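# Place one bread packet from the tray on each plate

## Task

Take bread packets from the tray and set exactly one flat on each plate, leaving the two remaining packets on the tray. The tray, the basket and the plates must stay roughly in place and the basket must remain upright. At the end, neither arm may be in contact with anything on the table.

## Robot and tools

Robot: two arms, left_arm and right_arm, each with a parallel two-finger gripper and a wrist camera. Calibrated bases in the scene frame: left_arm at (-0.029, +0.281, +0.041) m, right_arm at (-0.048, -0.315, +0.003) m, both nearly unrotated. The names are not image sides.

Frames: the scene frame has its origin at table-top height, midway between the nominal bases. +z is up, +x points out over the table, and left_arm sits on +y. Reported positions, quaternions (wxyz) and velocities use this frame. Offsets in commands use the axes of each arm's own Hand target. The fingers point along the gripper's +z and open and close along its y. end_effector_position is the point between the pads, about 1 cm behind the tips. Reported poses can be a few cm off, and friction can leave a resting gripper a centimetre or more from its command without any contact.

Command rows: every moving argument is built from rows of 14 numbers, each in [-1, 1], even when only one arm moves. The first 7 are left_arm: dx, dy, dz, rx, ry, rz, opening. The last 7 are right_arm in the same order. dx..rz are offsets from that arm's Hand target as it stood when the action or move began, not from the previous row, and not absolute poses. Sending the same offset twice moves the arm twice. Scale: 1.0 = 0.6 m for dx, dy, dz, and 1.0 = 180 degrees for rx, ry, rz, which together form one rotation vector. opening is absolute: +1 fully open (0.094 m), -1 closed. A 0 in the opening slot is a real command, so repeat the current opening to keep a gripper as it is. All six pose numbers at 0 re-requests the current Hand target.

execute_actions(actions, cameras): actions is a list of actions. Each action is a table of up to 15 rows, and each row lasts one 1/30 s step. A shorter table holds its last row to 15 steps, about 0.5 s per action. An empty list just returns state and images. cameras picks images: omitted, null or ["all"] gives all; [] gives none.

move(target, speed, blend, opening_speed, blocking, cameras): straight-line paths toward one 14-number row, or a list of up to 15 rows. Every row is an offset from the same starting Hand targets. speed is in m/s, 0.002 to 0.5, default 0.25; turning is capped at twice that in rad/s. Give one value, or one per target. blend (m) rounds corners in a list. opening_speed is in units of the -1..+1 scale per second, minimum 0.2; use a slow value when grasping squashable bread packets. blocking=false returns after about 0.5 s while the motion continues. A path longer than 10 s is cut short. Paths do not avoid obstacles or the other arm. Faster moves lag and stray more, and hit harder. Keep paths away from an arm's own base, or its shoulder posture can flip. The result adds a move: line with the outcome: done, off_target, moving, held or fault. A named limit shows clipping (paced) or withheld steps (held). done does not mean free of contact.

wait(seconds 0-10), stop() (brakes a running move), zoom_image(camera, region [x0,y0,x1,y1], at most 504x504 px) on cam_head_left, cam_head_right, cam_left_wrist or cam_right_wrist (each 672x504). read_manual gives licence text only. finished_scene(scene) ends the scene irreversibly; call it only once the goal holds.

Controller: each step clips the commanded pose to within 100 mm and 20 degrees of the measured pose. Hand target in results is the last clipped command and is the base for the next offsets. A gripper often rests short of it. Resend, or add the missing distance. An arm blocked by an object keeps pushing until you command its target back past the gripper. A clearance check may hold back commands that bring the arms close together, but it does not stop the grippers or wrist cameras from colliding.

Gripping: grip_measured uses the opening scale. Below about 0.05 under the first-touch reading, the gripper squeezes at full force, about 50-64 N per pad. To release, command well above grip_measured.

Results show end effector poses, the Hand target, Tool commands, grip_measured, joint positions, velocities ('within noise' means still) and torques. Torques on joints 1-3 wrap at ±28 N m. Calls that run actions also list per-step positions. Heat warnings: MOTOR HOT at 75 °C. At 90 °C that arm folds up and stays idle. Avoid long stretched holds and pushing against things.

Avoid: dropping packets or releasing them while they move, fast hits, hard presses, contact between the arms, knocking the basket over, and anything leaving the table. Occasional external tugs may disturb a held or loose object.

Each tool is called after "Request:" as name([rows], argument=value, ...), one row to a line, values as JSON.

## Session

Request:
execute_actions(actions=[])

Scene clock: 0.00 s.
left_arm: end_effector_position=(+0.2799, +0.5375, +0.3495) grip_measured=+1.000 end_effector_quat_wxyz=(+0.516, -0.078, +0.840, -0.149) | right_arm: end_effector_position=(+0.2029, -0.0338, +0.1607) grip_measured=+1.000 end_effector_quat_wxyz=(+0.185, -0.146, +0.972, +0.001)
Joint positions: left_arm=[1.066 1.654 1.659 -1.015 1.048 0.568 0.094] | right_arm=[0.906 1.721 1.526 -1.113 0.266 0.63 0.094]
Joint velocities: within noise
Joint torques (N m): no reading
Heat: left arm: 27 °C; right arm: 31 °C.
Hand target: left_arm +0.2798, +0.5345, +0.3601; +0.526, -0.068, +0.835, -0.144 | right_arm +0.2031, -0.0352, +0.1621; +0.186, -0.145, +0.972, -0.001
Tool commands: left_gripper/opening=+1.0 right_gripper/opening=+1.0
camera_calibration:
cam_left_wrist: T_world_to_cam=[[0.00492672, -0.944825, 0.327539, 0.393985], [-0.787472, -0.205543, -0.581067, 0.574102], [0.61633, -0.255065, -0.745036, 0.315866], [0, 0, 0, 1]] pos_world=[0.255471, 0.570815, 0.439879]
cam_right_wrist: T_world_to_cam=[[0.295151, -0.954628, 0.0396398, -0.0968185], [-0.953477, -0.291623, 0.0764026, 0.208316], [-0.0613761, -0.060346, -0.996289, 0.259056], [0, 0, 0, 1]] pos_world=[0.243101, -0.0160429, 0.246017]

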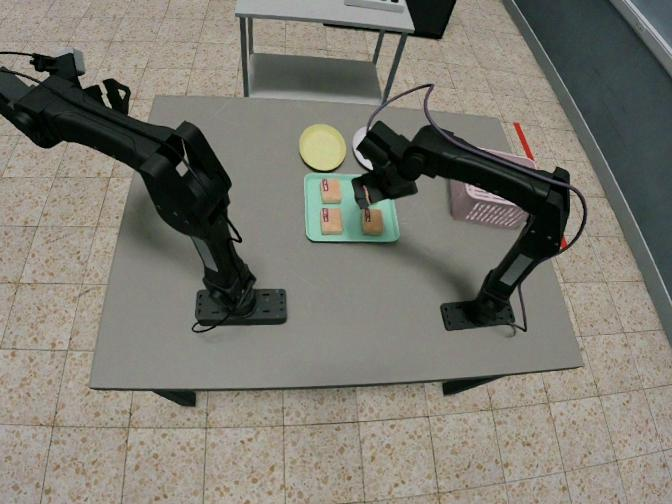

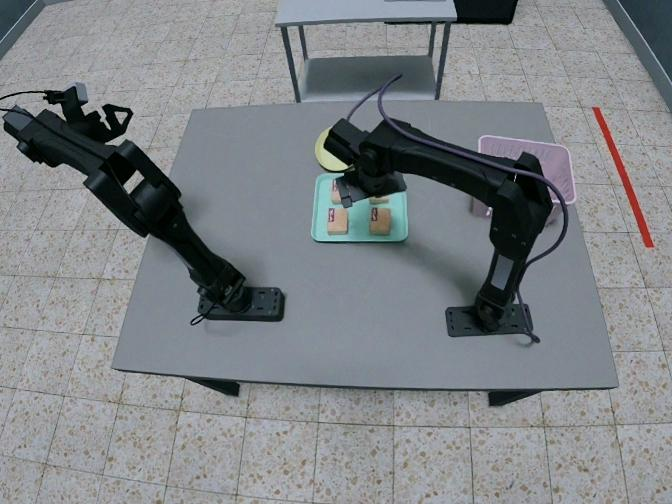

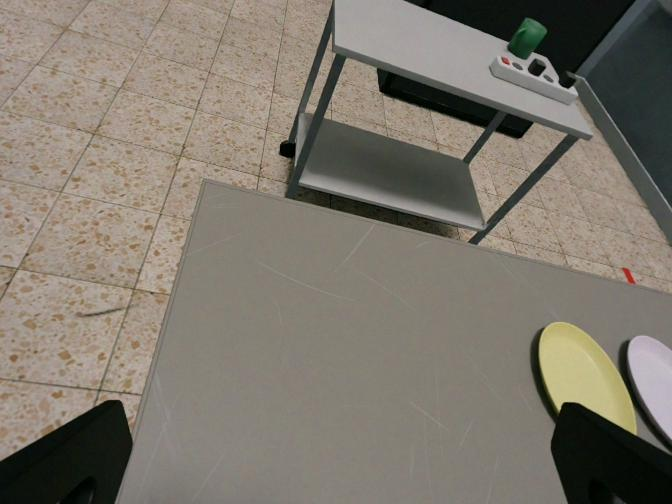

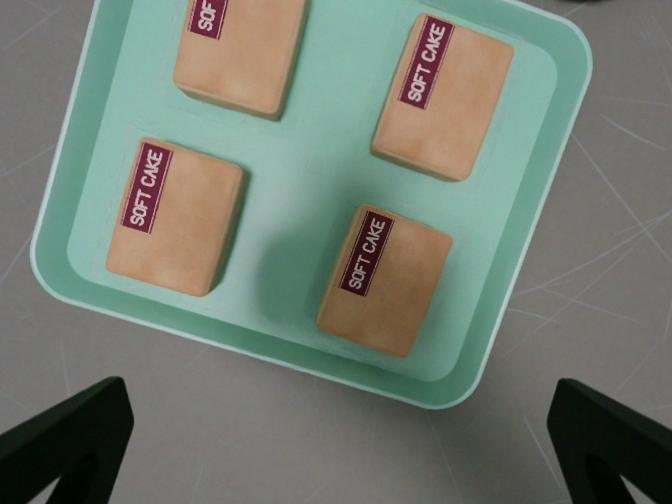

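Request:
move(target=[0.473,-0.482,0.149,-0.097,0.355,0.046,0.6,0.020,-0.041,0.124,-0.0006,0.119,0.093,0.6], cameras=["cam_right_wrist","cam_left_wrist"])

Scene clock: 22.63 s.
left_arm: end_effector_position=(+0.2174, +0.1706, +0.1631) grip_measured=+0.602 end_effector_quat_wxyz=(-0.012, +0.005, +1.000, -0.001) | right_arm: end_effector_position=(+0.2260, -0.0582, +0.0964) grip_measured=+0.601 end_effector_quat_wxyz=(+0.015, -0.005, +1.000, +0.008)
Joint positions: left_arm=[-0.435 1.585 1.296 -1.302 0.012 -0.408 0.075] | right_arm=[0.696 1.946 1.615 -1.207 0.008 0.743 0.075]
Joint velocities: within noise
Joint torques (N m): left_arm=[0.02 -5.37 8.65 -0.07 -0.12 -0.06] | right_arm=[-0.21 -9.01 8.21 0.13 -0.07 0.09]
Heat: left arm: 28 °C; right arm: 34 °C.
Hand target: left_arm +0.2248, +0.1697, +0.1703; -0.001, +0.001, +1.000, +0.000 | right_arm +0.2263, -0.0582, +0.0899; +0.001, -0.001, +1.000, +0.000
Off the commanded pose: left_arm 0.010 m, 1 deg | right_arm 0.007 m, 2 deg.
move: done
camera_calibration:
cam_left_wrist: T_world_to_cam=[[-0.000971237, -0.999721, -0.023598, 0.176555], [-0.896968, -0.00956164, 0.441992, 0.16467], [-0.442094, 0.021596, -0.896709, 0.329622], [0, 0, 0, 1]] pos_world=[0.293599, 0.170962, 0.226958]
cam_right_wrist: T_world_to_cam=[[0.018023, -0.999346, -0.0313431, -0.05751], [-0.914723, -0.0291373, 0.403029, 0.20315], [-0.403679, 0.0214064, -0.91465, 0.269229], [0, 0, 0, 1]] pos_world=[0.295544, -0.0573164, 0.162572]
Images, in order (width x height): cam_left_wrist 672x504, cam_right_wrist 672x504.

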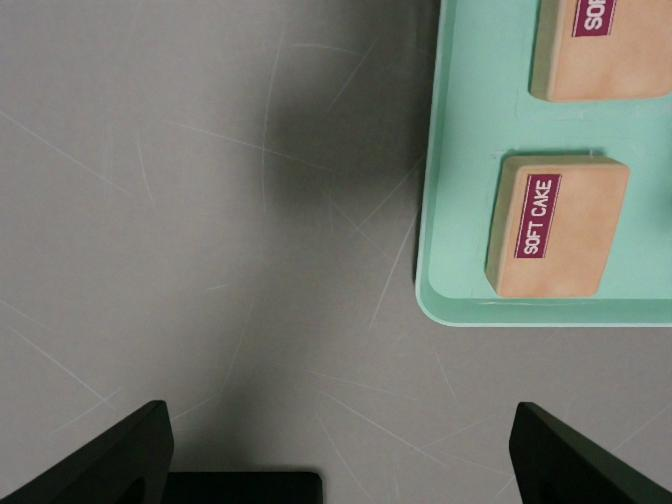

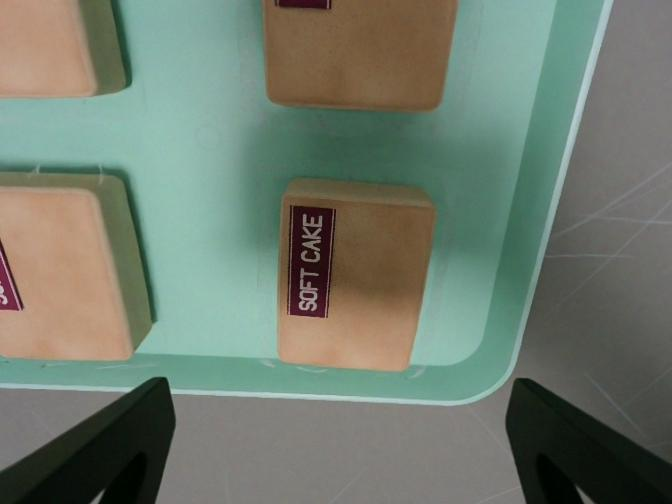

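Request:
move(target=[0,0,0,0,0,0,0.6,0,-0.011,0.134,0,0,0.017,0.6], cameras=[], speed=0.12)

Request:
move(target=[0,0,0,0,0,0,0.6,0,0,0,0,0,0,-1], cameras=["cam_right_wrist"], opening_speed=1.2)

Scene clock: 32.83 s.
left_arm: end_effector_position=(+0.2173, +0.1706, +0.1631) grip_measured=+0.602 end_effector_quat_wxyz=(-0.012, +0.004, +1.000, -0.001) | right_arm: end_effector_position=(+0.2281, -0.0615, +0.0234) grip_measured=+0.601 end_effector_quat_wxyz=(+0.013, +0.020, +1.000, +0.008)
Joint positions: left_arm=[-0.435 1.585 1.296 -1.303 0.012 -0.408 0.075] | right_arm=[0.685 2.009 1.407 -0.938 0.006 0.783 0.075]
Joint velocities: within noise
Joint torques (N m): left_arm=[0.02 -5.37 8.65 -0.06 -0.12 -0.06] | right_arm=[-0.4 -9.5 5.27 0.42 -0.04 0.09]
Heat: left arm: 30 °C; right arm: 34 °C.
Hand target: left_arm +0.2248, +0.1696, +0.1703; -0.001, +0.001, +1.000, +0.000 | right_arm +0.2266, -0.0647, +0.0096; +0.001, +0.026, +1.000, +0.000
Off the commanded pose: left_arm 0.010 m, 1 deg | right_arm 0.014 m, 2 deg.
move: off_target (right_arm)
No camera images: "cameras" was empty.

Scene clock: 34.97 s.
left_arm: end_effector_position=(+0.2173, +0.1706, +0.1631) grip_measured=+0.602 end_effector_quat_wxyz=(-0.012, +0.004, +1.000, -0.001) | right_arm: end_effector_position=(+0.2270, -0.0606, +0.0234) grip_measured=+0.090 end_effector_quat_wxyz=(+0.010, +0.020, +1.000, +0.011)
Joint positions: left_arm=[-0.435 1.585 1.296 -1.303 0.012 -0.409 0.075] | right_arm=[0.685 2.009 1.407 -0.939 -0.002 0.783 0.051]
Joint velocities: within noise
Joint torques (N m): left_arm=[0.02 -5.37 8.65 -0.06 -0.12 -0.06] | right_arm=[-0.38 -9.5 5.27 0.43 0.03 0.08]
Heat: left arm: 30 °C; right arm: 33 °C.
Hand target: left_arm +0.2248, +0.1696, +0.1703; -0.001, +0.000, +1.000, +0.000 | right_arm +0.2265, -0.0647, +0.0096; +0.001, +0.026, +1.000, +0.000
Off the commanded pose: left_arm 0.010 m, 1 deg | right_arm 0.014 m, 2 deg.
move: off_target (right_arm)
camera_calibration:
cam_right_wrist: T_world_to_cam=[[-0.0334473, -0.998749, -0.0371841, -0.0503152], [-0.911214, 0.0151897, 0.411653, 0.235194], [-0.410573, 0.0476513, -0.910582, 0.205944], [0, 0, 0, 1]] pos_world=[0.297184, -0.0636383, 0.0888396]
Images, in order (width x height): cam_right_wrist 672x504.

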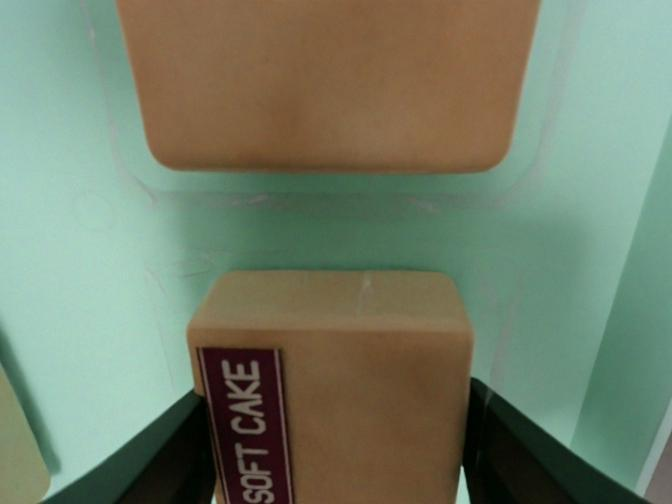

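Request:
move([
  [0,0,0,0,0,0,0.6,0,0,-0.17,0,0,0,-1],
  [0,-0.175,0.117,0,0,0,0.6,-0.44,-0.027,-0.15,0,0,-0.017,-1],
], cameras=["cam_right_wrist","cam_left_wrist"], speed=[0.15,0.22], blend=0.02)

Scene clock: 49.37 s.
left_arm: end_effector_position=(+0.2141, +0.0720, +0.0963) grip_measured=+0.602 end_effector_quat_wxyz=(-0.016, +0.003, +1.000, +0.007) | right_arm: end_effector_position=(+0.4848, -0.0993, +0.1190) grip_measured=-0.993 end_effector_quat_wxyz=(+0.174, +0.006, +0.982, +0.073)
Joint positions: left_arm=[-0.725 1.827 1.303 -1.079 0.01 -0.7 0.075] | right_arm=[0.324 2.657 2.845 -1.378 -0.003 0.395 0]
Joint velocities: within noise
Joint torques (N m): left_arm=[-0.12 -6.9 8.29 0.11 -0.11 -0.06] | right_arm=[0.54 -13.7 8.25 0.93 0.02 -0.04]
Heat: left arm: 32 °C; right arm: 33 °C.
Hand target: left_arm +0.2247, +0.0646, +0.1001; -0.001, +0.000, +1.000, +0.000 | right_arm +0.4891, -0.0949, +0.1002; +0.015, +0.000, +1.000, +0.006
Off the commanded pose: left_arm 0.013 m, 2 deg | right_arm 0.020 m, 22 deg; orientation clipped.
elbow stopped short (right arm): the move would have taken joint 3 (elbow) straighter than the controller allows.
move: off_target (left_arm, right_arm); limits=paced
camera_calibration:
cam_left_wrist: T_world_to_cam=[[0.000925949, -0.999218, -0.0395358, 0.0775102], [-0.893723, -0.0185634, 0.448235, 0.189655], [-0.448618, 0.034919, -0.893041, 0.27041], [0, 0, 0, 1]] pos_world=[0.290738, 0.0715277, 0.159541]
cam_right_wrist: T_world_to_cam=[[0.0248454, -0.987198, -0.157554, -0.0895936], [-0.99527, -0.0392319, 0.0888694, 0.505027], [-0.0939128, 0.154601, -0.983503, 0.266473], [0, 0, 0, 1]] pos_world=[0.52989, -0.10983, 0.20308]
Images, in order (width x height): cam_left_wrist 672x504, cam_right_wrist 672x504.

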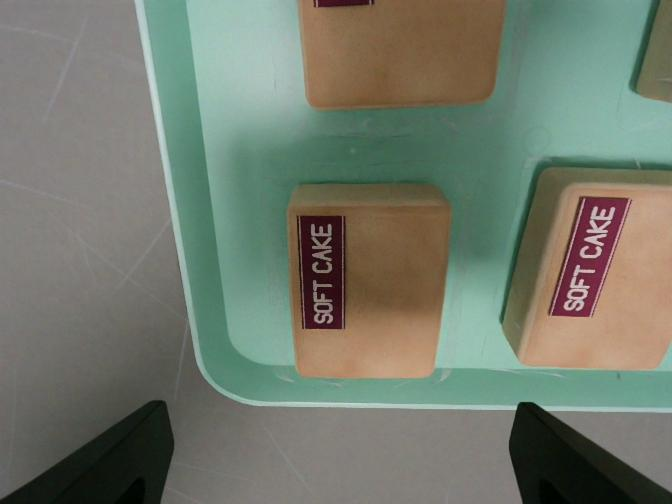

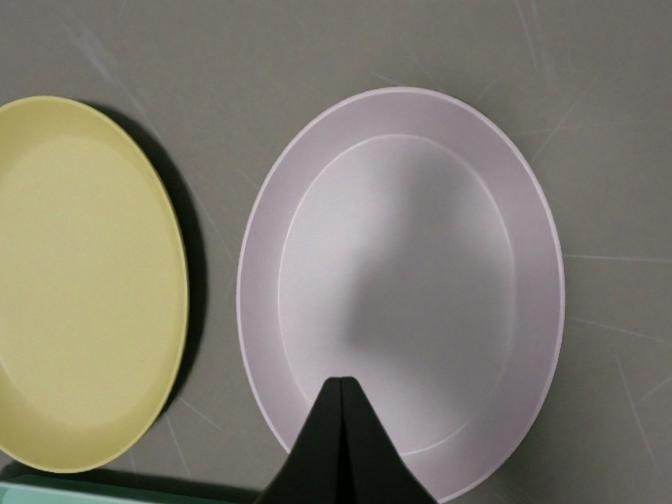

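Request:
move(target=[0.013,-0.009,0.145,0,0,0,0.6,0.315,-0.04,-0.03,-0.004,0.0095,0,0.6], cameras=["cam_right_wrist","cam_left_wrist"], speed=0.2)

Scene clock: 69.90 s.
left_arm: end_effector_position=(+0.2183, +0.0580, +0.0194) grip_measured=+0.602 end_effector_quat_wxyz=(+0.000, +0.001, +1.000, -0.007) | right_arm: end_effector_position=(+0.3043, -0.1189, +0.1003) grip_measured=+0.599 end_effector_quat_wxyz=(-0.008, -0.002, +1.000, +0.004)
Joint positions: left_arm=[-0.749 1.957 1.144 -0.75 0.01 -0.728 0.075] | right_arm=[0.442 2.104 1.862 -1.339 -0.014 0.494 0.075]
Joint velocities: within noise
Joint torques (N m): left_arm=[-0.47 -7.42 4.11 0.2 -0.11 -0.06] | right_arm=[0.28 -17.43 5.14 0.18 -0.08 0.08]
Heat: left arm: 32 °C; right arm: 38 °C.
Hand target: left_arm +0.2168, +0.0592, +0.0132; -0.001, +0.000, +1.000, +0.000 | right_arm +0.2997, -0.1189, +0.1122; +0.000, +0.000, +1.000, +0.012
Off the commanded pose: left_arm 0.007 m, 1 deg | right_arm 0.013 m, 1 deg.
move: off_target (right_arm)
camera_calibration:
cam_left_wrist: T_world_to_cam=[[0.00592561, -0.999895, -0.0132507, 0.0589372], [-0.906891, -0.0109565, 0.421223, 0.23059], [-0.421323, 0.00952093, -0.90686, 0.199911], [0, 0, 0, 1]] pos_world=[0.292998, 0.0595541, 0.0849424]
cam_right_wrist: T_world_to_cam=[[0.010982, -0.99968, -0.0227989, -0.11813], [-0.895552, -0.0199757, 0.444508, 0.262539], [-0.444821, 0.015536, -0.895485, 0.315567], [0, 0, 0, 1]] pos_world=[0.376786, -0.11775, 0.163191]
Images, in order (width x height): cam_left_wrist 672x504, cam_right_wrist 672x504.

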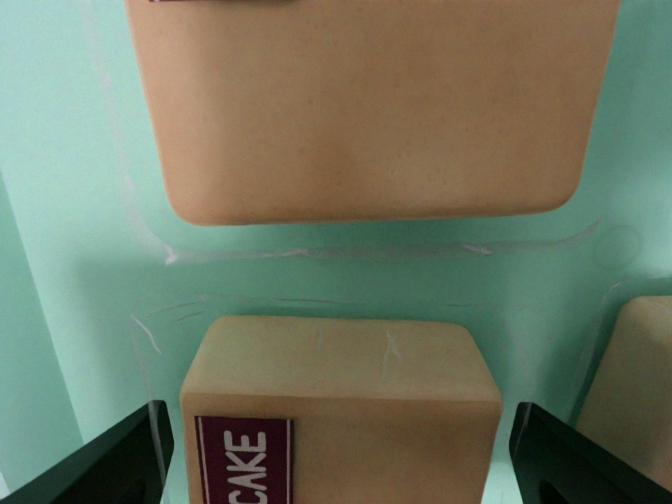

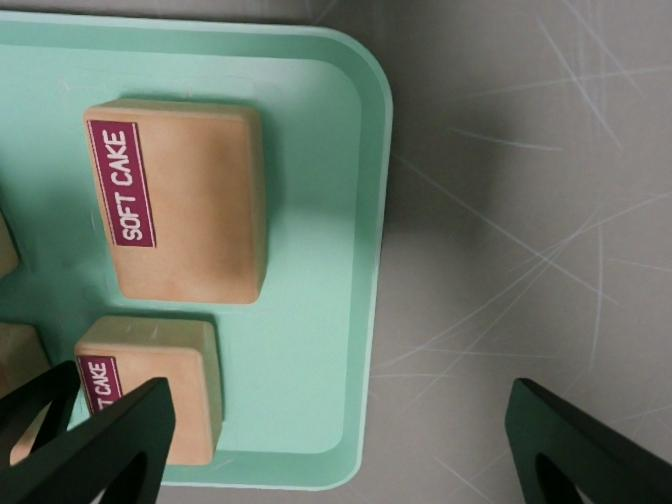

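Request:
move(target=[0,0,0.003,0,0,0,-1,0,0,0,0,0,0,0.6], cameras=[], opening_speed=1.2)

Request:
move([
  [0,0,-0.17,0,0,0,-1,0,0,0,0,0,0,0.6],
  [-0.438,-0.017,-0.14,0,0,0,-1,0,0,0,0,0,0,0.6],
], cameras=["cam_right_wrist","cam_left_wrist"], speed=[0.15,0.22], blend=0.02)

Scene clock: 88.30 s.
left_arm: end_effector_position=(+0.2193, +0.0572, +0.0194) grip_measured=+0.305 end_effector_quat_wxyz=(+0.001, +0.001, +1.000, -0.008) | right_arm: end_effector_position=(+0.3043, -0.1189, +0.1003) grip_measured=+0.599 end_effector_quat_wxyz=(-0.008, -0.002, +1.000, +0.004)
Joint positions: left_arm=[-0.749 1.957 1.144 -0.745 0.01 -0.729 0.061] | right_arm=[0.442 2.104 1.862 -1.339 -0.014 0.495 0.075]
Joint velocities: within noise
Joint torques (N m): left_arm=[-0.47 -7.16 3.89 0.23 -0.11 -0.06] | right_arm=[0.28 -17.44 5.14 0.19 -0.09 0.09]
Heat: left arm: 29 °C; right arm: 37 °C.
Hand target: left_arm +0.2168, +0.0592, +0.0114; -0.001, +0.000, +1.000, +0.000 | right_arm +0.2997, -0.1189, +0.1123; +0.000, +0.000, +1.000, +0.012
Off the commanded pose: left_arm 0.009 m, 1 deg | right_arm 0.013 m, 1 deg.
move: off_target (right_arm)
No camera images: "cameras" was empty.

Scene clock: 90.80 s.
left_arm: end_effector_position=(+0.4755, +0.0524, +0.0952) grip_measured=+0.303 end_effector_quat_wxyz=(+0.090, -0.007, +0.995, -0.047) | right_arm: end_effector_position=(+0.3043, -0.1189, +0.1003) grip_measured=+0.599 end_effector_quat_wxyz=(-0.008, -0.002, +1.000, +0.004)
Joint positions: left_arm=[-0.442 2.753 2.83 -1.444 0.01 -0.439 0.061] | right_arm=[0.442 2.104 1.862 -1.339 -0.014 0.495 0.075]
Joint velocities: within noise
Joint torques (N m): left_arm=[-0.43 -12.57 8.76 0.4 -0.09 0.09] | right_arm=[0.28 -17.44 5.15 0.19 -0.08 0.09]
Heat: left arm: 30 °C; right arm: 37 °C.
Hand target: left_arm +0.4797, +0.0489, +0.0950; -0.001, +0.000, +1.000, +0.000 | right_arm +0.2997, -0.1189, +0.1123; +0.000, +0.000, +1.000, +0.012
Off the commanded pose: left_arm 0.006 m, 12 deg | right_arm 0.013 m, 1 deg.
elbow stopped short (left arm): the move would have taken joint 3 (elbow) straighter than the controller allows.
move: off_target (left_arm, right_arm)
camera_calibration:
cam_left_wrist: T_world_to_cam=[[0.0181689, -0.99737, 0.0701636, 0.0389355], [-0.96806, 0.0000026741, 0.250718, 0.476518], [-0.250058, -0.0724778, -0.965514, 0.305491], [0, 0, 0, 1]] pos_world=[0.536981, 0.0609732, 0.172753]
cam_right_wrist: T_world_to_cam=[[0.0106007, -0.999684, -0.0227927, -0.118015], [-0.895558, -0.0196313, 0.444511, 0.262582], [-0.444818, 0.0157001, -0.895483, 0.315585], [0, 0, 0, 1]] pos_world=[0.376787, -0.117777, 0.163191]
Images, in order (width x height): cam_left_wrist 672x504, cam_right_wrist 672x504.

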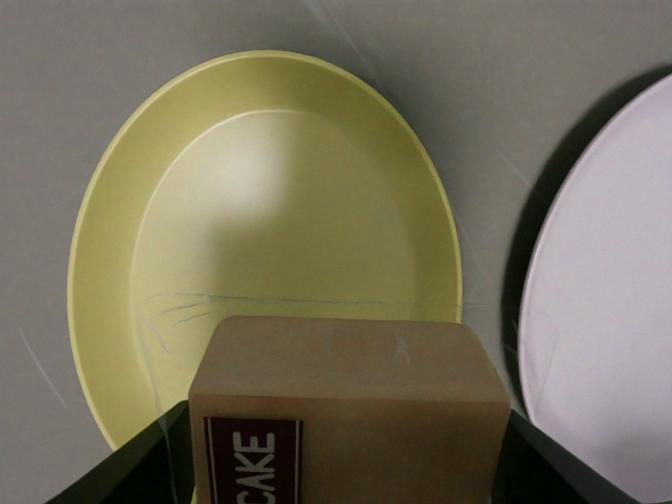

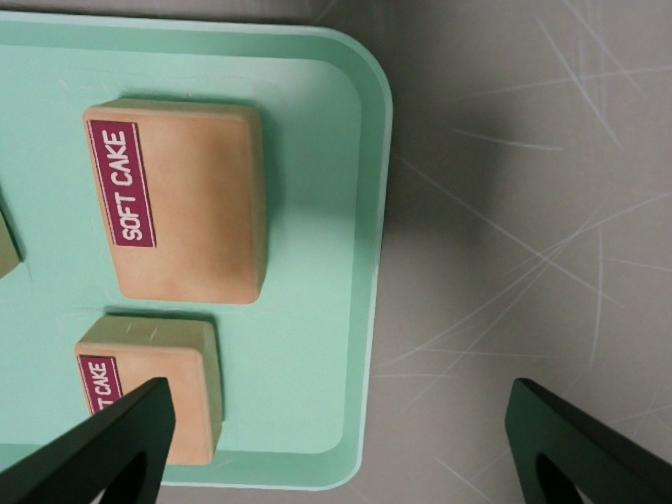

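Request:
move([
  [-0.012,0.042,0.08,0,0,0,-1,0.112,0.135,0.02,0,0,0,0.6],
  [-0.012,0.042,0.134,0,0,0,-1,0.112,0.135,0.037,0,0,0,0.6],
], cameras=["cam_right_wrist","cam_left_wrist"], speed=[0.2,0.08], blend=0.015)

Scene clock: 103.27 s.
left_arm: end_effector_position=(+0.4792, +0.0765, +0.0221) grip_measured=+0.303 end_effector_quat_wxyz=(+0.043, -0.004, +0.999, -0.023) | right_arm: end_effector_position=(+0.2311, -0.0361, +0.0829) grip_measured=+0.599 end_effector_quat_wxyz=(-0.012, -0.005, +1.000, +0.002)
Joint positions: left_arm=[-0.4 2.897 2.838 -1.415 0.009 -0.391 0.061] | right_arm=[0.715 2.075 1.748 -1.259 -0.02 0.763 0.075]
Joint velocities: within noise
Joint torques (N m): left_arm=[-0.17 -12.27 8.1 0.45 -0.1 0.09] | right_arm=[-0.25 -16.53 5.14 0.32 0.01 0.1]
Heat: left arm: 30 °C; right arm: 37 °C.
Hand target: left_arm +0.4867, +0.0740, +0.0145; -0.001, +0.000, +1.000, +0.000 | right_arm +0.2325, -0.0374, +0.0920; +0.000, +0.000, +1.000, +0.012
Off the commanded pose: left_arm 0.011 m, 6 deg | right_arm 0.009 m, 2 deg.
elbow stopped short (left arm): the move would have taken joint 3 (elbow) straighter than the controller allows.
move: off_target (left_arm)
camera_calibration:
cam_left_wrist: T_world_to_cam=[[0.0180217, -0.99964, 0.0198644, 0.0693627], [-0.939983, -0.0101686, 0.34107, 0.483785], [-0.340745, -0.0248189, -0.939828, 0.276853], [0, 0, 0, 1]] pos_world=[0.547836, 0.0811284, 0.0938115]
cam_right_wrist: T_world_to_cam=[[0.0161299, -0.99968, -0.0194848, -0.0364752], [-0.891677, -0.0231987, 0.452077, 0.204723], [-0.452385, 0.0100821, -0.891766, 0.267421], [0, 0, 0, 1]] pos_world=[0.304112, -0.0344104, 0.145216]
Images, in order (width x height): cam_left_wrist 672x504, cam_right_wrist 672x504.

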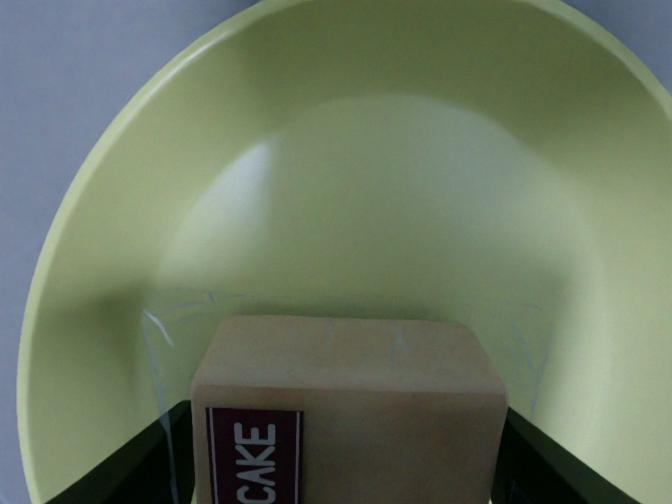

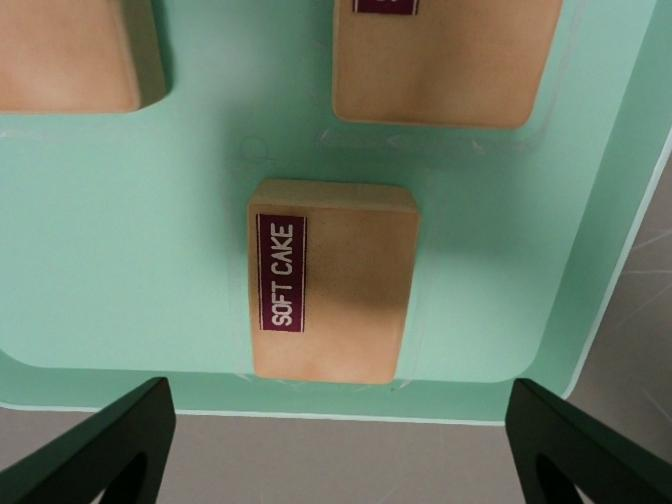

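Request:
move(target=[-0.02,-0.012,0.006,0,0,0,-1,0,0.007,0.147,0,0,0.006,0.6], cameras=["cam_right_wrist","cam_left_wrist"], speed=0.1)

Request:
move(target=[0,0,0,0,0,0,1,0,0,0,0,0,0,-1], cameras=["cam_right_wrist","cam_left_wrist"], opening_speed=1.2)

Scene clock: 116.17 s.
left_arm: end_effector_position=(+0.4908, +0.0718, +0.0236) grip_measured=+0.303 end_effector_quat_wxyz=(+0.067, -0.004, +0.997, -0.032) | right_arm: end_effector_position=(+0.2371, -0.0303, +0.0202) grip_measured=+0.599 end_effector_quat_wxyz=(+0.010, +0.010, +1.000, +0.025)
Joint positions: left_arm=[-0.4 2.897 2.838 -1.364 0.009 -0.391 0.061] | right_arm=[0.715 2.097 1.526 -0.95 -0.02 0.794 0.075]
Joint velocities: within noise
Joint torques (N m): left_arm=[-0.5 -11.56 8.18 0.63 -0.1 0.05] | right_arm=[0.76 -10.21 5.34 0.45 0.02 0.08]
Heat: left arm: 35 °C; right arm: 39 °C.
Hand target: left_arm +0.4987, +0.0668, +0.0108; -0.001, +0.001, +1.000, +0.000 | right_arm +0.2324, -0.0311, +0.0040; +0.000, +0.009, +1.000, +0.012
Off the commanded pose: left_arm 0.016 m, 9 deg | right_arm 0.017 m, 2 deg.
elbow stopped short (left arm): the move would have taken joint 3 (elbow) straighter than the controller allows.
move: off_target (left_arm, right_arm)
camera_calibration:
cam_left_wrist: T_world_to_cam=[[0.0162444, -0.999087, 0.0395097, 0.0648321], [-0.955008, -0.00380018, 0.296555, 0.502108], [-0.296134, -0.0425494, -0.954198, 0.261851], [0, 0, 0, 1]] pos_world=[0.556008, 0.0778226, 0.0983933]
cam_right_wrist: T_world_to_cam=[[-0.0124567, -0.997852, -0.0643162, -0.024216], [-0.911823, -0.0150634, 0.410307, 0.244416], [-0.410395, 0.0637561, -0.909677, 0.206183], [0, 0, 0, 1]] pos_world=[0.307179, -0.0336277, 0.0857169]
Images, in order (width x height): cam_left_wrist 672x504, cam_right_wrist 672x504.

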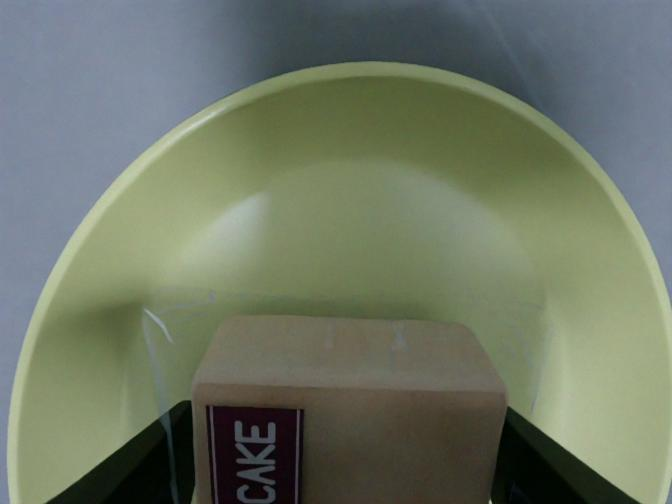

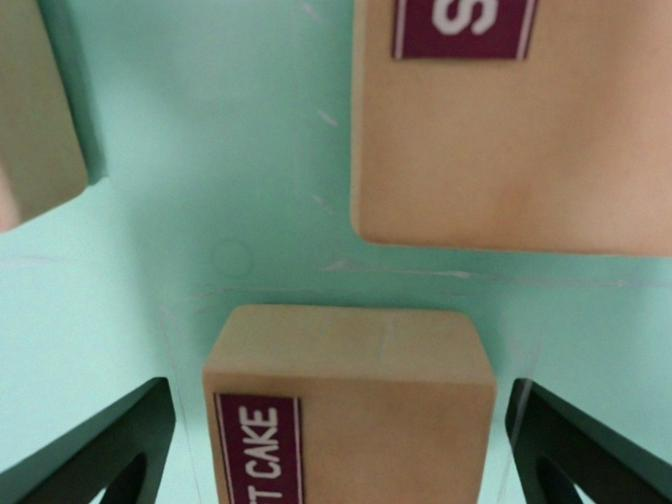

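Scene clock: 118.07 s.
left_arm: end_effector_position=(+0.4941, +0.0670, +0.0190) grip_measured=+0.998 end_effector_quat_wxyz=(+0.074, -0.001, +0.997, -0.035) | right_arm: end_effector_position=(+0.2372, -0.0301, +0.0202) grip_measured=+0.160 end_effector_quat_wxyz=(+0.011, +0.010, +1.000, +0.025)
Joint positions: left_arm=[-0.405 2.908 2.839 -1.339 0.009 -0.391 0.094] | right_arm=[0.715 2.097 1.526 -0.949 -0.02 0.794 0.054]
Joint velocities: within noise
Joint torques (N m): left_arm=[-0.01 -12.42 8.1 0.43 -0.09 0.05] | right_arm=[0.76 -10.19 5.33 0.44 0.02 0.09]
Heat: left arm: 35 °C; right arm: 38 °C.
Hand target: left_arm +0.4987, +0.0667, +0.0108; -0.001, +0.001, +1.000, +0.000 | right_arm +0.2325, -0.0311, +0.0040; +0.000, +0.009, +1.000, +0.012
Off the commanded pose: left_arm 0.009 m, 9 deg | right_arm 0.017 m, 2 deg.
elbow stopped short (left arm): the move would have taken joint 3 (elbow) straighter than the controller allows.
move: off_target (left_arm, right_arm)
camera_calibration:
cam_left_wrist: T_world_to_cam=[[0.00992727, -0.998919, 0.0454103, 0.0631546], [-0.959109, 0.00333417, 0.283018, 0.508415], [-0.282863, -0.046363, -0.958039, 0.251984], [0, 0, 0, 1]] pos_world=[0.558275, 0.0730739, 0.0946521]
cam_right_wrist: T_world_to_cam=[[-0.0124215, -0.997817, -0.0648545, -0.0240782], [-0.912047, -0.0152818, 0.409801, 0.244595], [-0.409898, 0.0642407, -0.909867, 0.206139], [0, 0, 0, 1]] pos_world=[0.307279, -0.0335304, 0.0857627]
Images, in order (width x height): cam_left_wrist 672x504, cam_right_wrist 672x504.

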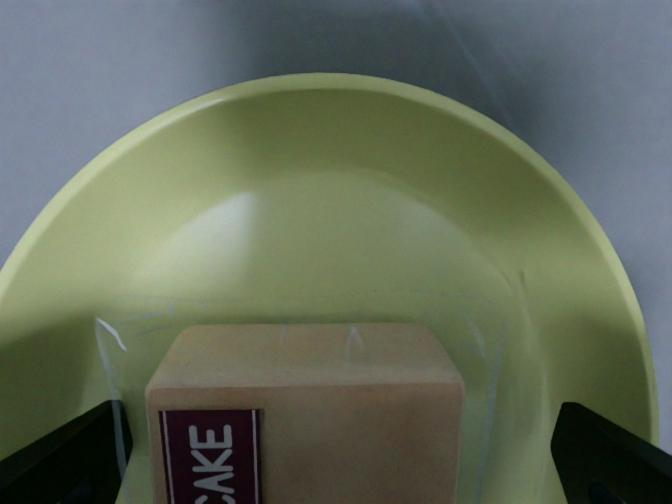

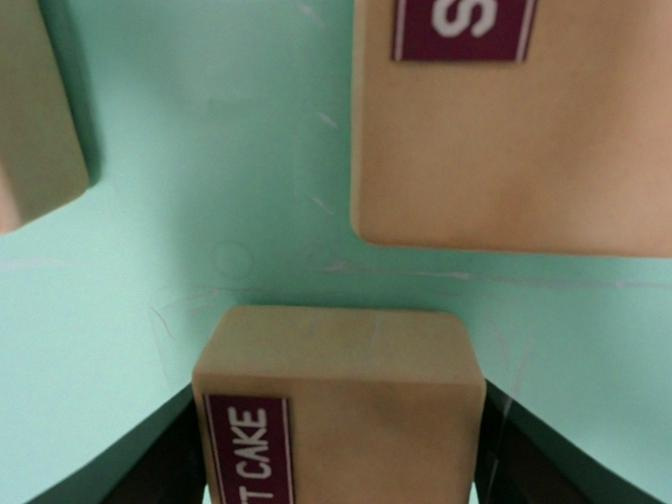

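Request:
move([
  [0,0.008,0,0,0,0,1,0,0,-0.03,0,0,0,-1],
  [0,0.008,-0.12,0,0,0,1,0,0,-0.17,0,0,0,-1],
  [0.1,0.25,-0.2,0,0,0,1,0,0,-0.17,0,0,0,-1],
], cameras=["cam_right_wrist","cam_left_wrist"], speed=[0.05,0.1,0.25], blend=[0.004,0.02,0])

Scene clock: 129.97 s.
left_arm: end_effector_position=(+0.4353, +0.2183, +0.1047) grip_measured=+0.998 end_effector_quat_wxyz=(-0.034, -0.005, +0.999, +0.003) | right_arm: end_effector_position=(+0.2320, -0.0352, +0.0884) grip_measured=+0.160 end_effector_quat_wxyz=(-0.013, +0.010, +1.000, +0.001)
Joint positions: left_arm=[-0.154 2.537 2.466 -1.568 0.003 -0.145 0.094] | right_arm=[0.715 2.081 1.779 -1.286 -0.02 0.794 0.054]
Joint velocities: within noise
Joint torques (N m): left_arm=[-0.27 -18.3 4.41 0.05 -0.05 0.09] | right_arm=[0.38 -16.49 8.01 0.05 0.01 0.04]
Heat: left arm: 39 °C; right arm: 38 °C.
Hand target: left_arm +0.4390, +0.2169, +0.1310; -0.001, +0.000, +1.000, +0.000 | right_arm +0.2325, -0.0336, +0.1060; +0.000, +0.009, +1.000, +0.012
Off the commanded pose: left_arm 0.027 m, 4 deg | right_arm 0.018 m, 2 deg.
elbow stopped short (left arm): the move would have taken joint 3 (elbow) straighter than the controller allows.
move: off_target (left_arm, right_arm)
camera_calibration:
cam_left_wrist: T_world_to_cam=[[0.0162635, -0.999303, -0.0336102, 0.216554], [-0.876523, -0.0304228, 0.480397, 0.378], [-0.481084, 0.0216472, -0.876407, 0.387302], [0, 0, 0, 1]] pos_world=[0.514129, 0.219519, 0.165123]
cam_right_wrist: T_world_to_cam=[[-0.0144034, -0.99975, -0.0171077, -0.0286024], [-0.891168, 0.00507627, 0.453646, 0.203845], [-0.453445, 0.0217799, -0.891018, 0.273299], [0, 0, 0, 1]] pos_world=[0.305174, -0.0355824, 0.150551]
Images, in order (width x height): cam_left_wrist 672x504, cam_right_wrist 672x504.

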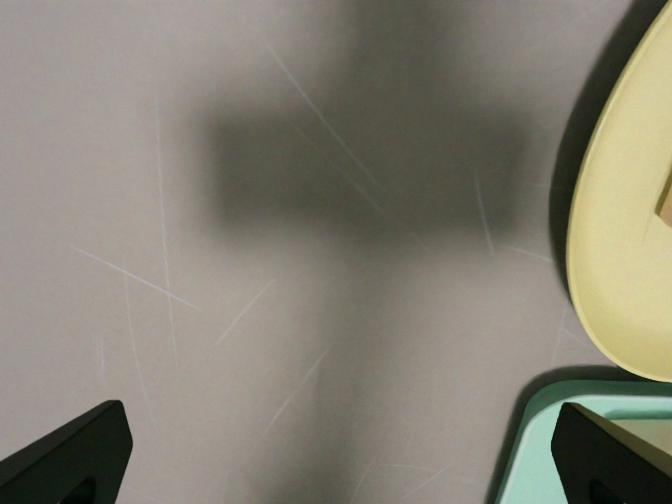

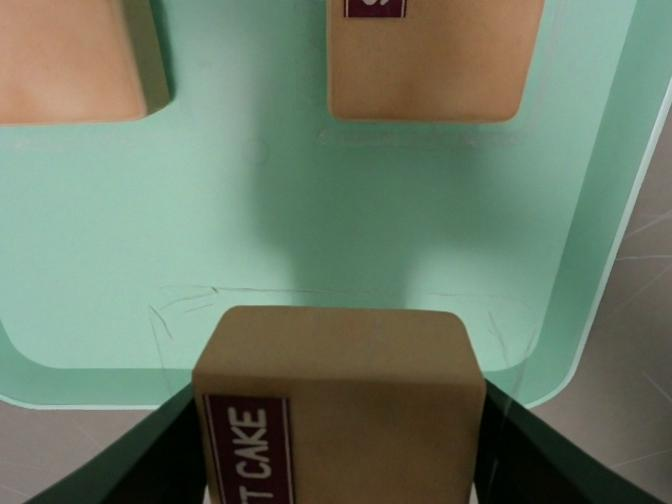

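Request:
move([
  [0,0,0,0,0,0,1,-0.42,-0.115,0,0,0,-0.006,-1],
  [0,0,0,0,0,0,1,-0.441,-0.121,0.115,0,0,-0.006,-1],
], cameras=["cam_right_wrist"], speed=[0.22,0.12], blend=[0.02,0])

Scene clock: 142.17 s.
left_arm: end_effector_position=(+0.4357, +0.2182, +0.1046) grip_measured=+0.998 end_effector_quat_wxyz=(-0.033, -0.005, +0.999, +0.003) | right_arm: end_effector_position=(+0.4920, -0.1109, +0.0515) grip_measured=+0.160 end_effector_quat_wxyz=(+0.129, +0.005, +0.990, +0.061)
Joint positions: left_arm=[-0.154 2.537 2.466 -1.566 0.003 -0.144 0.094] | right_arm=[0.295 2.784 2.848 -1.35 -0.023 0.366 0.054]
Joint velocities: within noise
Joint torques (N m): left_arm=[-0.28 -18.3 4.36 0.04 -0.05 0.08] | right_arm=[0.06 -15.05 8.09 0.81 -0.03 -0.03]
Heat: left arm: 47 °C; right arm: 38 °C.
Hand target: left_arm +0.4390, +0.2169, +0.1310; -0.001, +0.000, +1.000, +0.000 | right_arm +0.4956, -0.1095, +0.0349; +0.000, +0.000, +1.000, +0.012
Off the commanded pose: left_arm 0.027 m, 4 deg | right_arm 0.017 m, 16 deg.
elbow stopped short (right arm): the move would have taken joint 3 (elbow) straighter than the controller allows.
move: off_target (left_arm, right_arm)
camera_calibration:
cam_right_wrist: T_world_to_cam=[[0.0162798, -0.990825, -0.134168, -0.109231], [-0.982668, -0.040637, 0.180868, 0.506636], [-0.18466, 0.128898, -0.974313, 0.243922], [0, 0, 0, 1]] pos_world=[0.544675, -0.119082, 0.131367]
Images, in order (width x height): cam_right_wrist 672x504.

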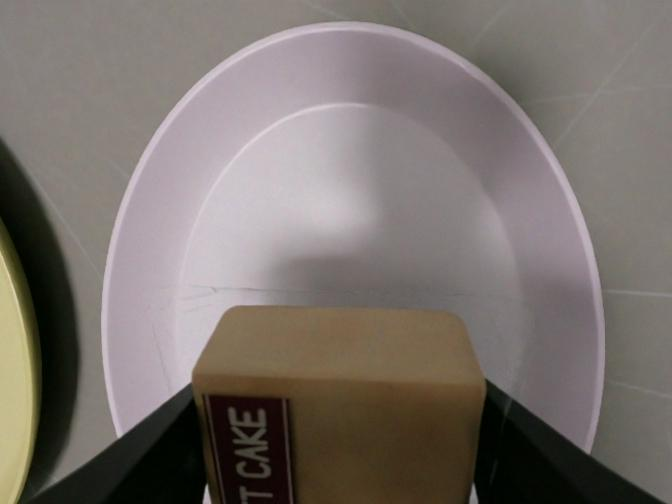

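Request:
move(target=[0,0,0,0,0,0,1,-0.014,-0.005,0.07,0,0,0,-1], cameras=["cam_right_wrist"], speed=0.06)

Scene clock: 150.07 s.
left_arm: end_effector_position=(+0.4358, +0.2182, +0.1046) grip_measured=+0.998 end_effector_quat_wxyz=(-0.033, -0.005, +0.999, +0.003) | right_arm: end_effector_position=(+0.5002, -0.1088, +0.0276) grip_measured=+0.160 end_effector_quat_wxyz=(+0.131, +0.002, +0.990, +0.061)
Joint positions: left_arm=[-0.154 2.537 2.466 -1.566 0.003 -0.144 0.094] | right_arm=[0.294 2.836 2.855 -1.301 -0.023 0.358 0.054]
Joint velocities: within noise
Joint torques (N m): left_arm=[-0.27 -18.3 4.37 0.05 -0.05 0.08] | right_arm=[-0.51 -12.88 7.65 0.92 -0.03 -0.04]
Heat: left arm: 50 °C; right arm: 38 °C.
Hand target: left_arm +0.4390, +0.2169, +0.1310; -0.001, +0.000, +1.000, +0.000 | right_arm +0.5040, -0.1114, -0.0070; +0.000, +0.000, +1.000, +0.012
Off the commanded pose: left_arm 0.027 m, 4 deg | right_arm 0.035 m, 16 deg.
elbow stopped short (right arm): the move would have taken joint 3 (elbow) straighter than the controller allows.
move: off_target (left_arm, right_arm)
camera_calibration:
cam_right_wrist: T_world_to_cam=[[0.0228897, -0.99084, -0.13309, -0.113863], [-0.983083, -0.0465064, 0.177157, 0.518794], [-0.181724, 0.126784, -0.975142, 0.220188], [0, 0, 0, 1]] pos_world=[0.552637, -0.116609, 0.107652]
Images, in order (width x height): cam_right_wrist 672x504.

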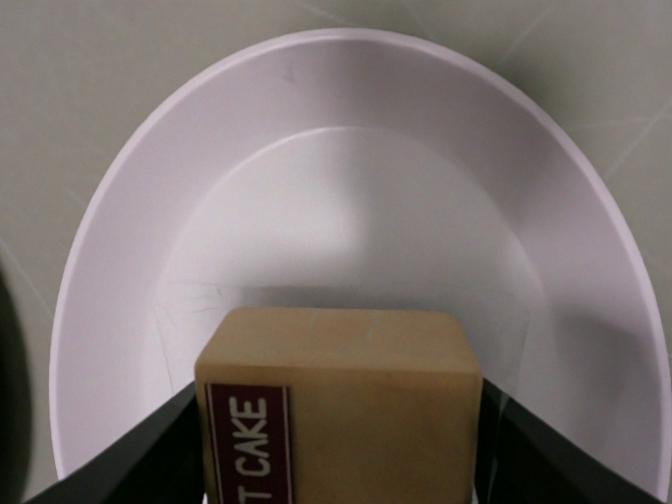

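Request:
move(target=[0,0,0,0,0,0,1,-0.01,0,0.025,0,0,0,-1], cameras=[], speed=0.06)

Request:
move(target=[0,0,0,0,0,0,1,0,0,-0.012,0,0,0,1], cameras=["cam_right_wrist"], opening_speed=0.8)

Scene clock: 161.50 s.
left_arm: end_effector_position=(+0.4358, +0.2182, +0.1046) grip_measured=+0.998 end_effector_quat_wxyz=(-0.033, -0.005, +0.999, +0.003) | right_arm: end_effector_position=(+0.5087, -0.1072, +0.0248) grip_measured=+0.160 end_effector_quat_wxyz=(+0.145, +0.002, +0.987, +0.065)
Joint positions: left_arm=[-0.154 2.537 2.466 -1.566 0.003 -0.144 0.094] | right_arm=[0.291 2.851 2.864 -1.265 -0.023 0.356 0.054]
Joint velocities: within noise
Joint torques (N m): left_arm=[-0.27 -18.3 4.37 0.04 -0.05 0.09] | right_arm=[-0.54 -11.73 6.91 0.95 -0.03 -0.04]
Heat: left arm: 52 °C; right arm: 39 °C.
Hand target: left_arm +0.4390, +0.2169, +0.1310; -0.001, +0.000, +1.000, +0.000 | right_arm +0.5100, -0.1109, -0.0219; +0.000, +0.000, +1.000, +0.012
Off the commanded pose: left_arm 0.027 m, 4 deg | right_arm 0.047 m, 18 deg.
elbow stopped short (right arm): the move would have taken joint 3 (elbow) straighter than the controller allows.
move: off_target (left_arm, right_arm)
No camera images: "cameras" was empty.

Scene clock: 164.23 s.
left_arm: end_effector_position=(+0.4358, +0.2182, +0.1046) grip_measured=+0.998 end_effector_quat_wxyz=(-0.033, -0.005, +0.999, +0.003) | right_arm: end_effector_position=(+0.5139, -0.1048, +0.0190) grip_measured=+0.998 end_effector_quat_wxyz=(+0.152, +0.000, +0.986, +0.069)
Joint positions: left_arm=[-0.154 2.537 2.466 -1.566 0.003 -0.144 0.094] | right_arm=[0.291 2.865 2.864 -1.235 -0.025 0.353 0.094]
Joint velocities: within noise
Joint torques (N m): left_arm=[-0.27 -18.32 4.37 0.04 -0.05 0.08] | right_arm=[-0.55 -14.05 6.95 0.72 -0.02 -0.01]
Heat: left arm: 53 °C; right arm: 39 °C.
Hand target: left_arm +0.4390, +0.2169, +0.1310; -0.001, +0.000, +1.000, +0.000 | right_arm +0.5099, -0.1111, -0.0149; +0.000, +0.000, +1.000, +0.012
Off the commanded pose: left_arm 0.027 m, 4 deg | right_arm 0.035 m, 19 deg.
elbow stopped short (right arm): the move would have taken joint 3 (elbow) straighter than the controller allows.
move: off_target (left_arm, right_arm)
camera_calibration:
cam_right_wrist: T_world_to_cam=[[0.0316579, -0.98845, -0.148207, -0.115339], [-0.989616, -0.0517993, 0.134082, 0.537595], [-0.14021, 0.142423, -0.979825, 0.19418], [0, 0, 0, 1]] pos_world=[0.56289, -0.113816, 0.101087]
Images, in order (width x height): cam_right_wrist 672x504.

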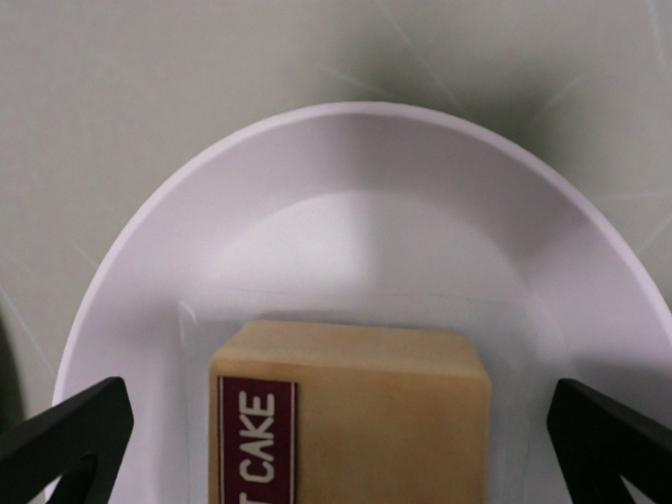

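Released. Lift straight, then retreat.

Request:
move([
  [0,0,0,0,0,0,1,0.003,0,-0.15,0,0,0,1],
  [-0.0,0,-0.05,0,0,0,1,0.1,-0.13,-0.22,0,0,0,1],
], cameras=["cam_head_left","cam_head_right","cam_right_wrist"], speed=[0.1,0.25], blend=0.02)

Scene clock: 170.80 s.
left_arm: end_effector_position=(+0.4359, +0.2182, +0.1323) grip_measured=+0.998 end_effector_quat_wxyz=(-0.007, -0.005, +1.000, -0.001) | right_arm: end_effector_position=(+0.4562, -0.1922, +0.1019) grip_measured=+0.999 end_effector_quat_wxyz=(+0.070, +0.006, +0.997, +0.031)
Joint positions: left_arm=[-0.154 2.476 2.466 -1.575 0.003 -0.144 0.094] | right_arm=[0.17 2.605 2.731 -1.546 -0.027 0.242 0.094]
Joint velocities: within noise
Joint torques (N m): left_arm=[-0.27 -16.88 6.98 -0.06 -0.05 0.08] | right_arm=[0.34 -20.83 5 0.33 0 -0.03]
Heat: left arm: 54 °C; right arm: 41 °C.
Hand target: left_arm +0.4391, +0.2169, +0.1610; -0.001, +0.000, +1.000, +0.000 | right_arm +0.4500, -0.1924, +0.1154; +0.000, +0.000, +1.000, +0.012
Off the commanded pose: left_arm 0.029 m, 1 deg | right_arm 0.015 m, 8 deg.
elbow stopped short (right arm): the move would have taken joint 3 (elbow) straighter than the controller allows.
joint sent to its limit (left arm) — joint 4 (wrist pitch), lower limit. The joint targets are off in orientation, not in position.
joint sent to its limit (right arm) — joint 4 (wrist pitch), lower limit. The joint targets are off in orientation, not in position.
move: off_target (left_arm, right_arm)
camera_calibration:
cam_right_wrist: T_world_to_cam=[[0.00154812, -0.997096, -0.0761326, -0.182808], [-0.954113, -0.0242702, 0.298462, 0.437221], [-0.299443, 0.0721771, -0.95138, 0.335962], [0, 0, 0, 1]] pos_world=[0.518043, -0.195915, 0.175216]
Images, in order (width x height): cam_head_left 672x504, cam_head_right 672x504, cam_right_wrist 672x504.

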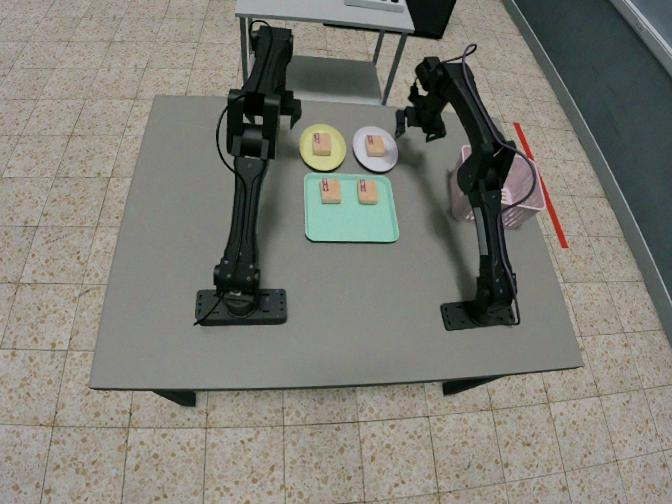

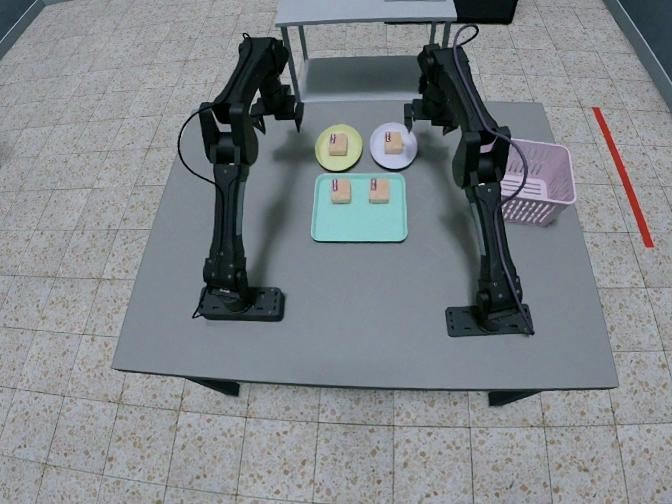

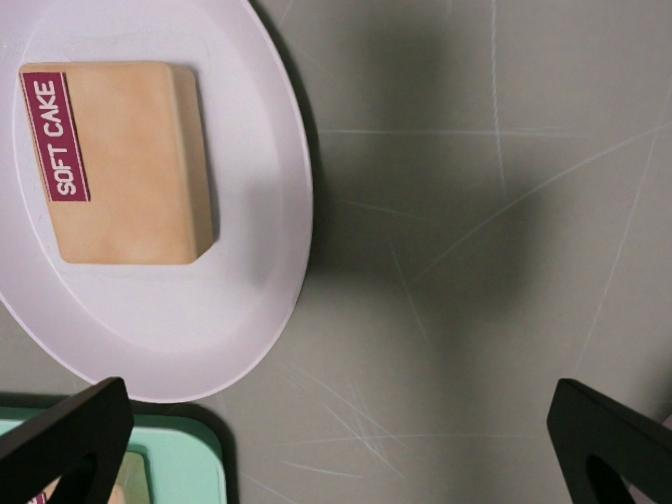

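Request:
finished_scene(scene=2)

The scene is finished: the task was done.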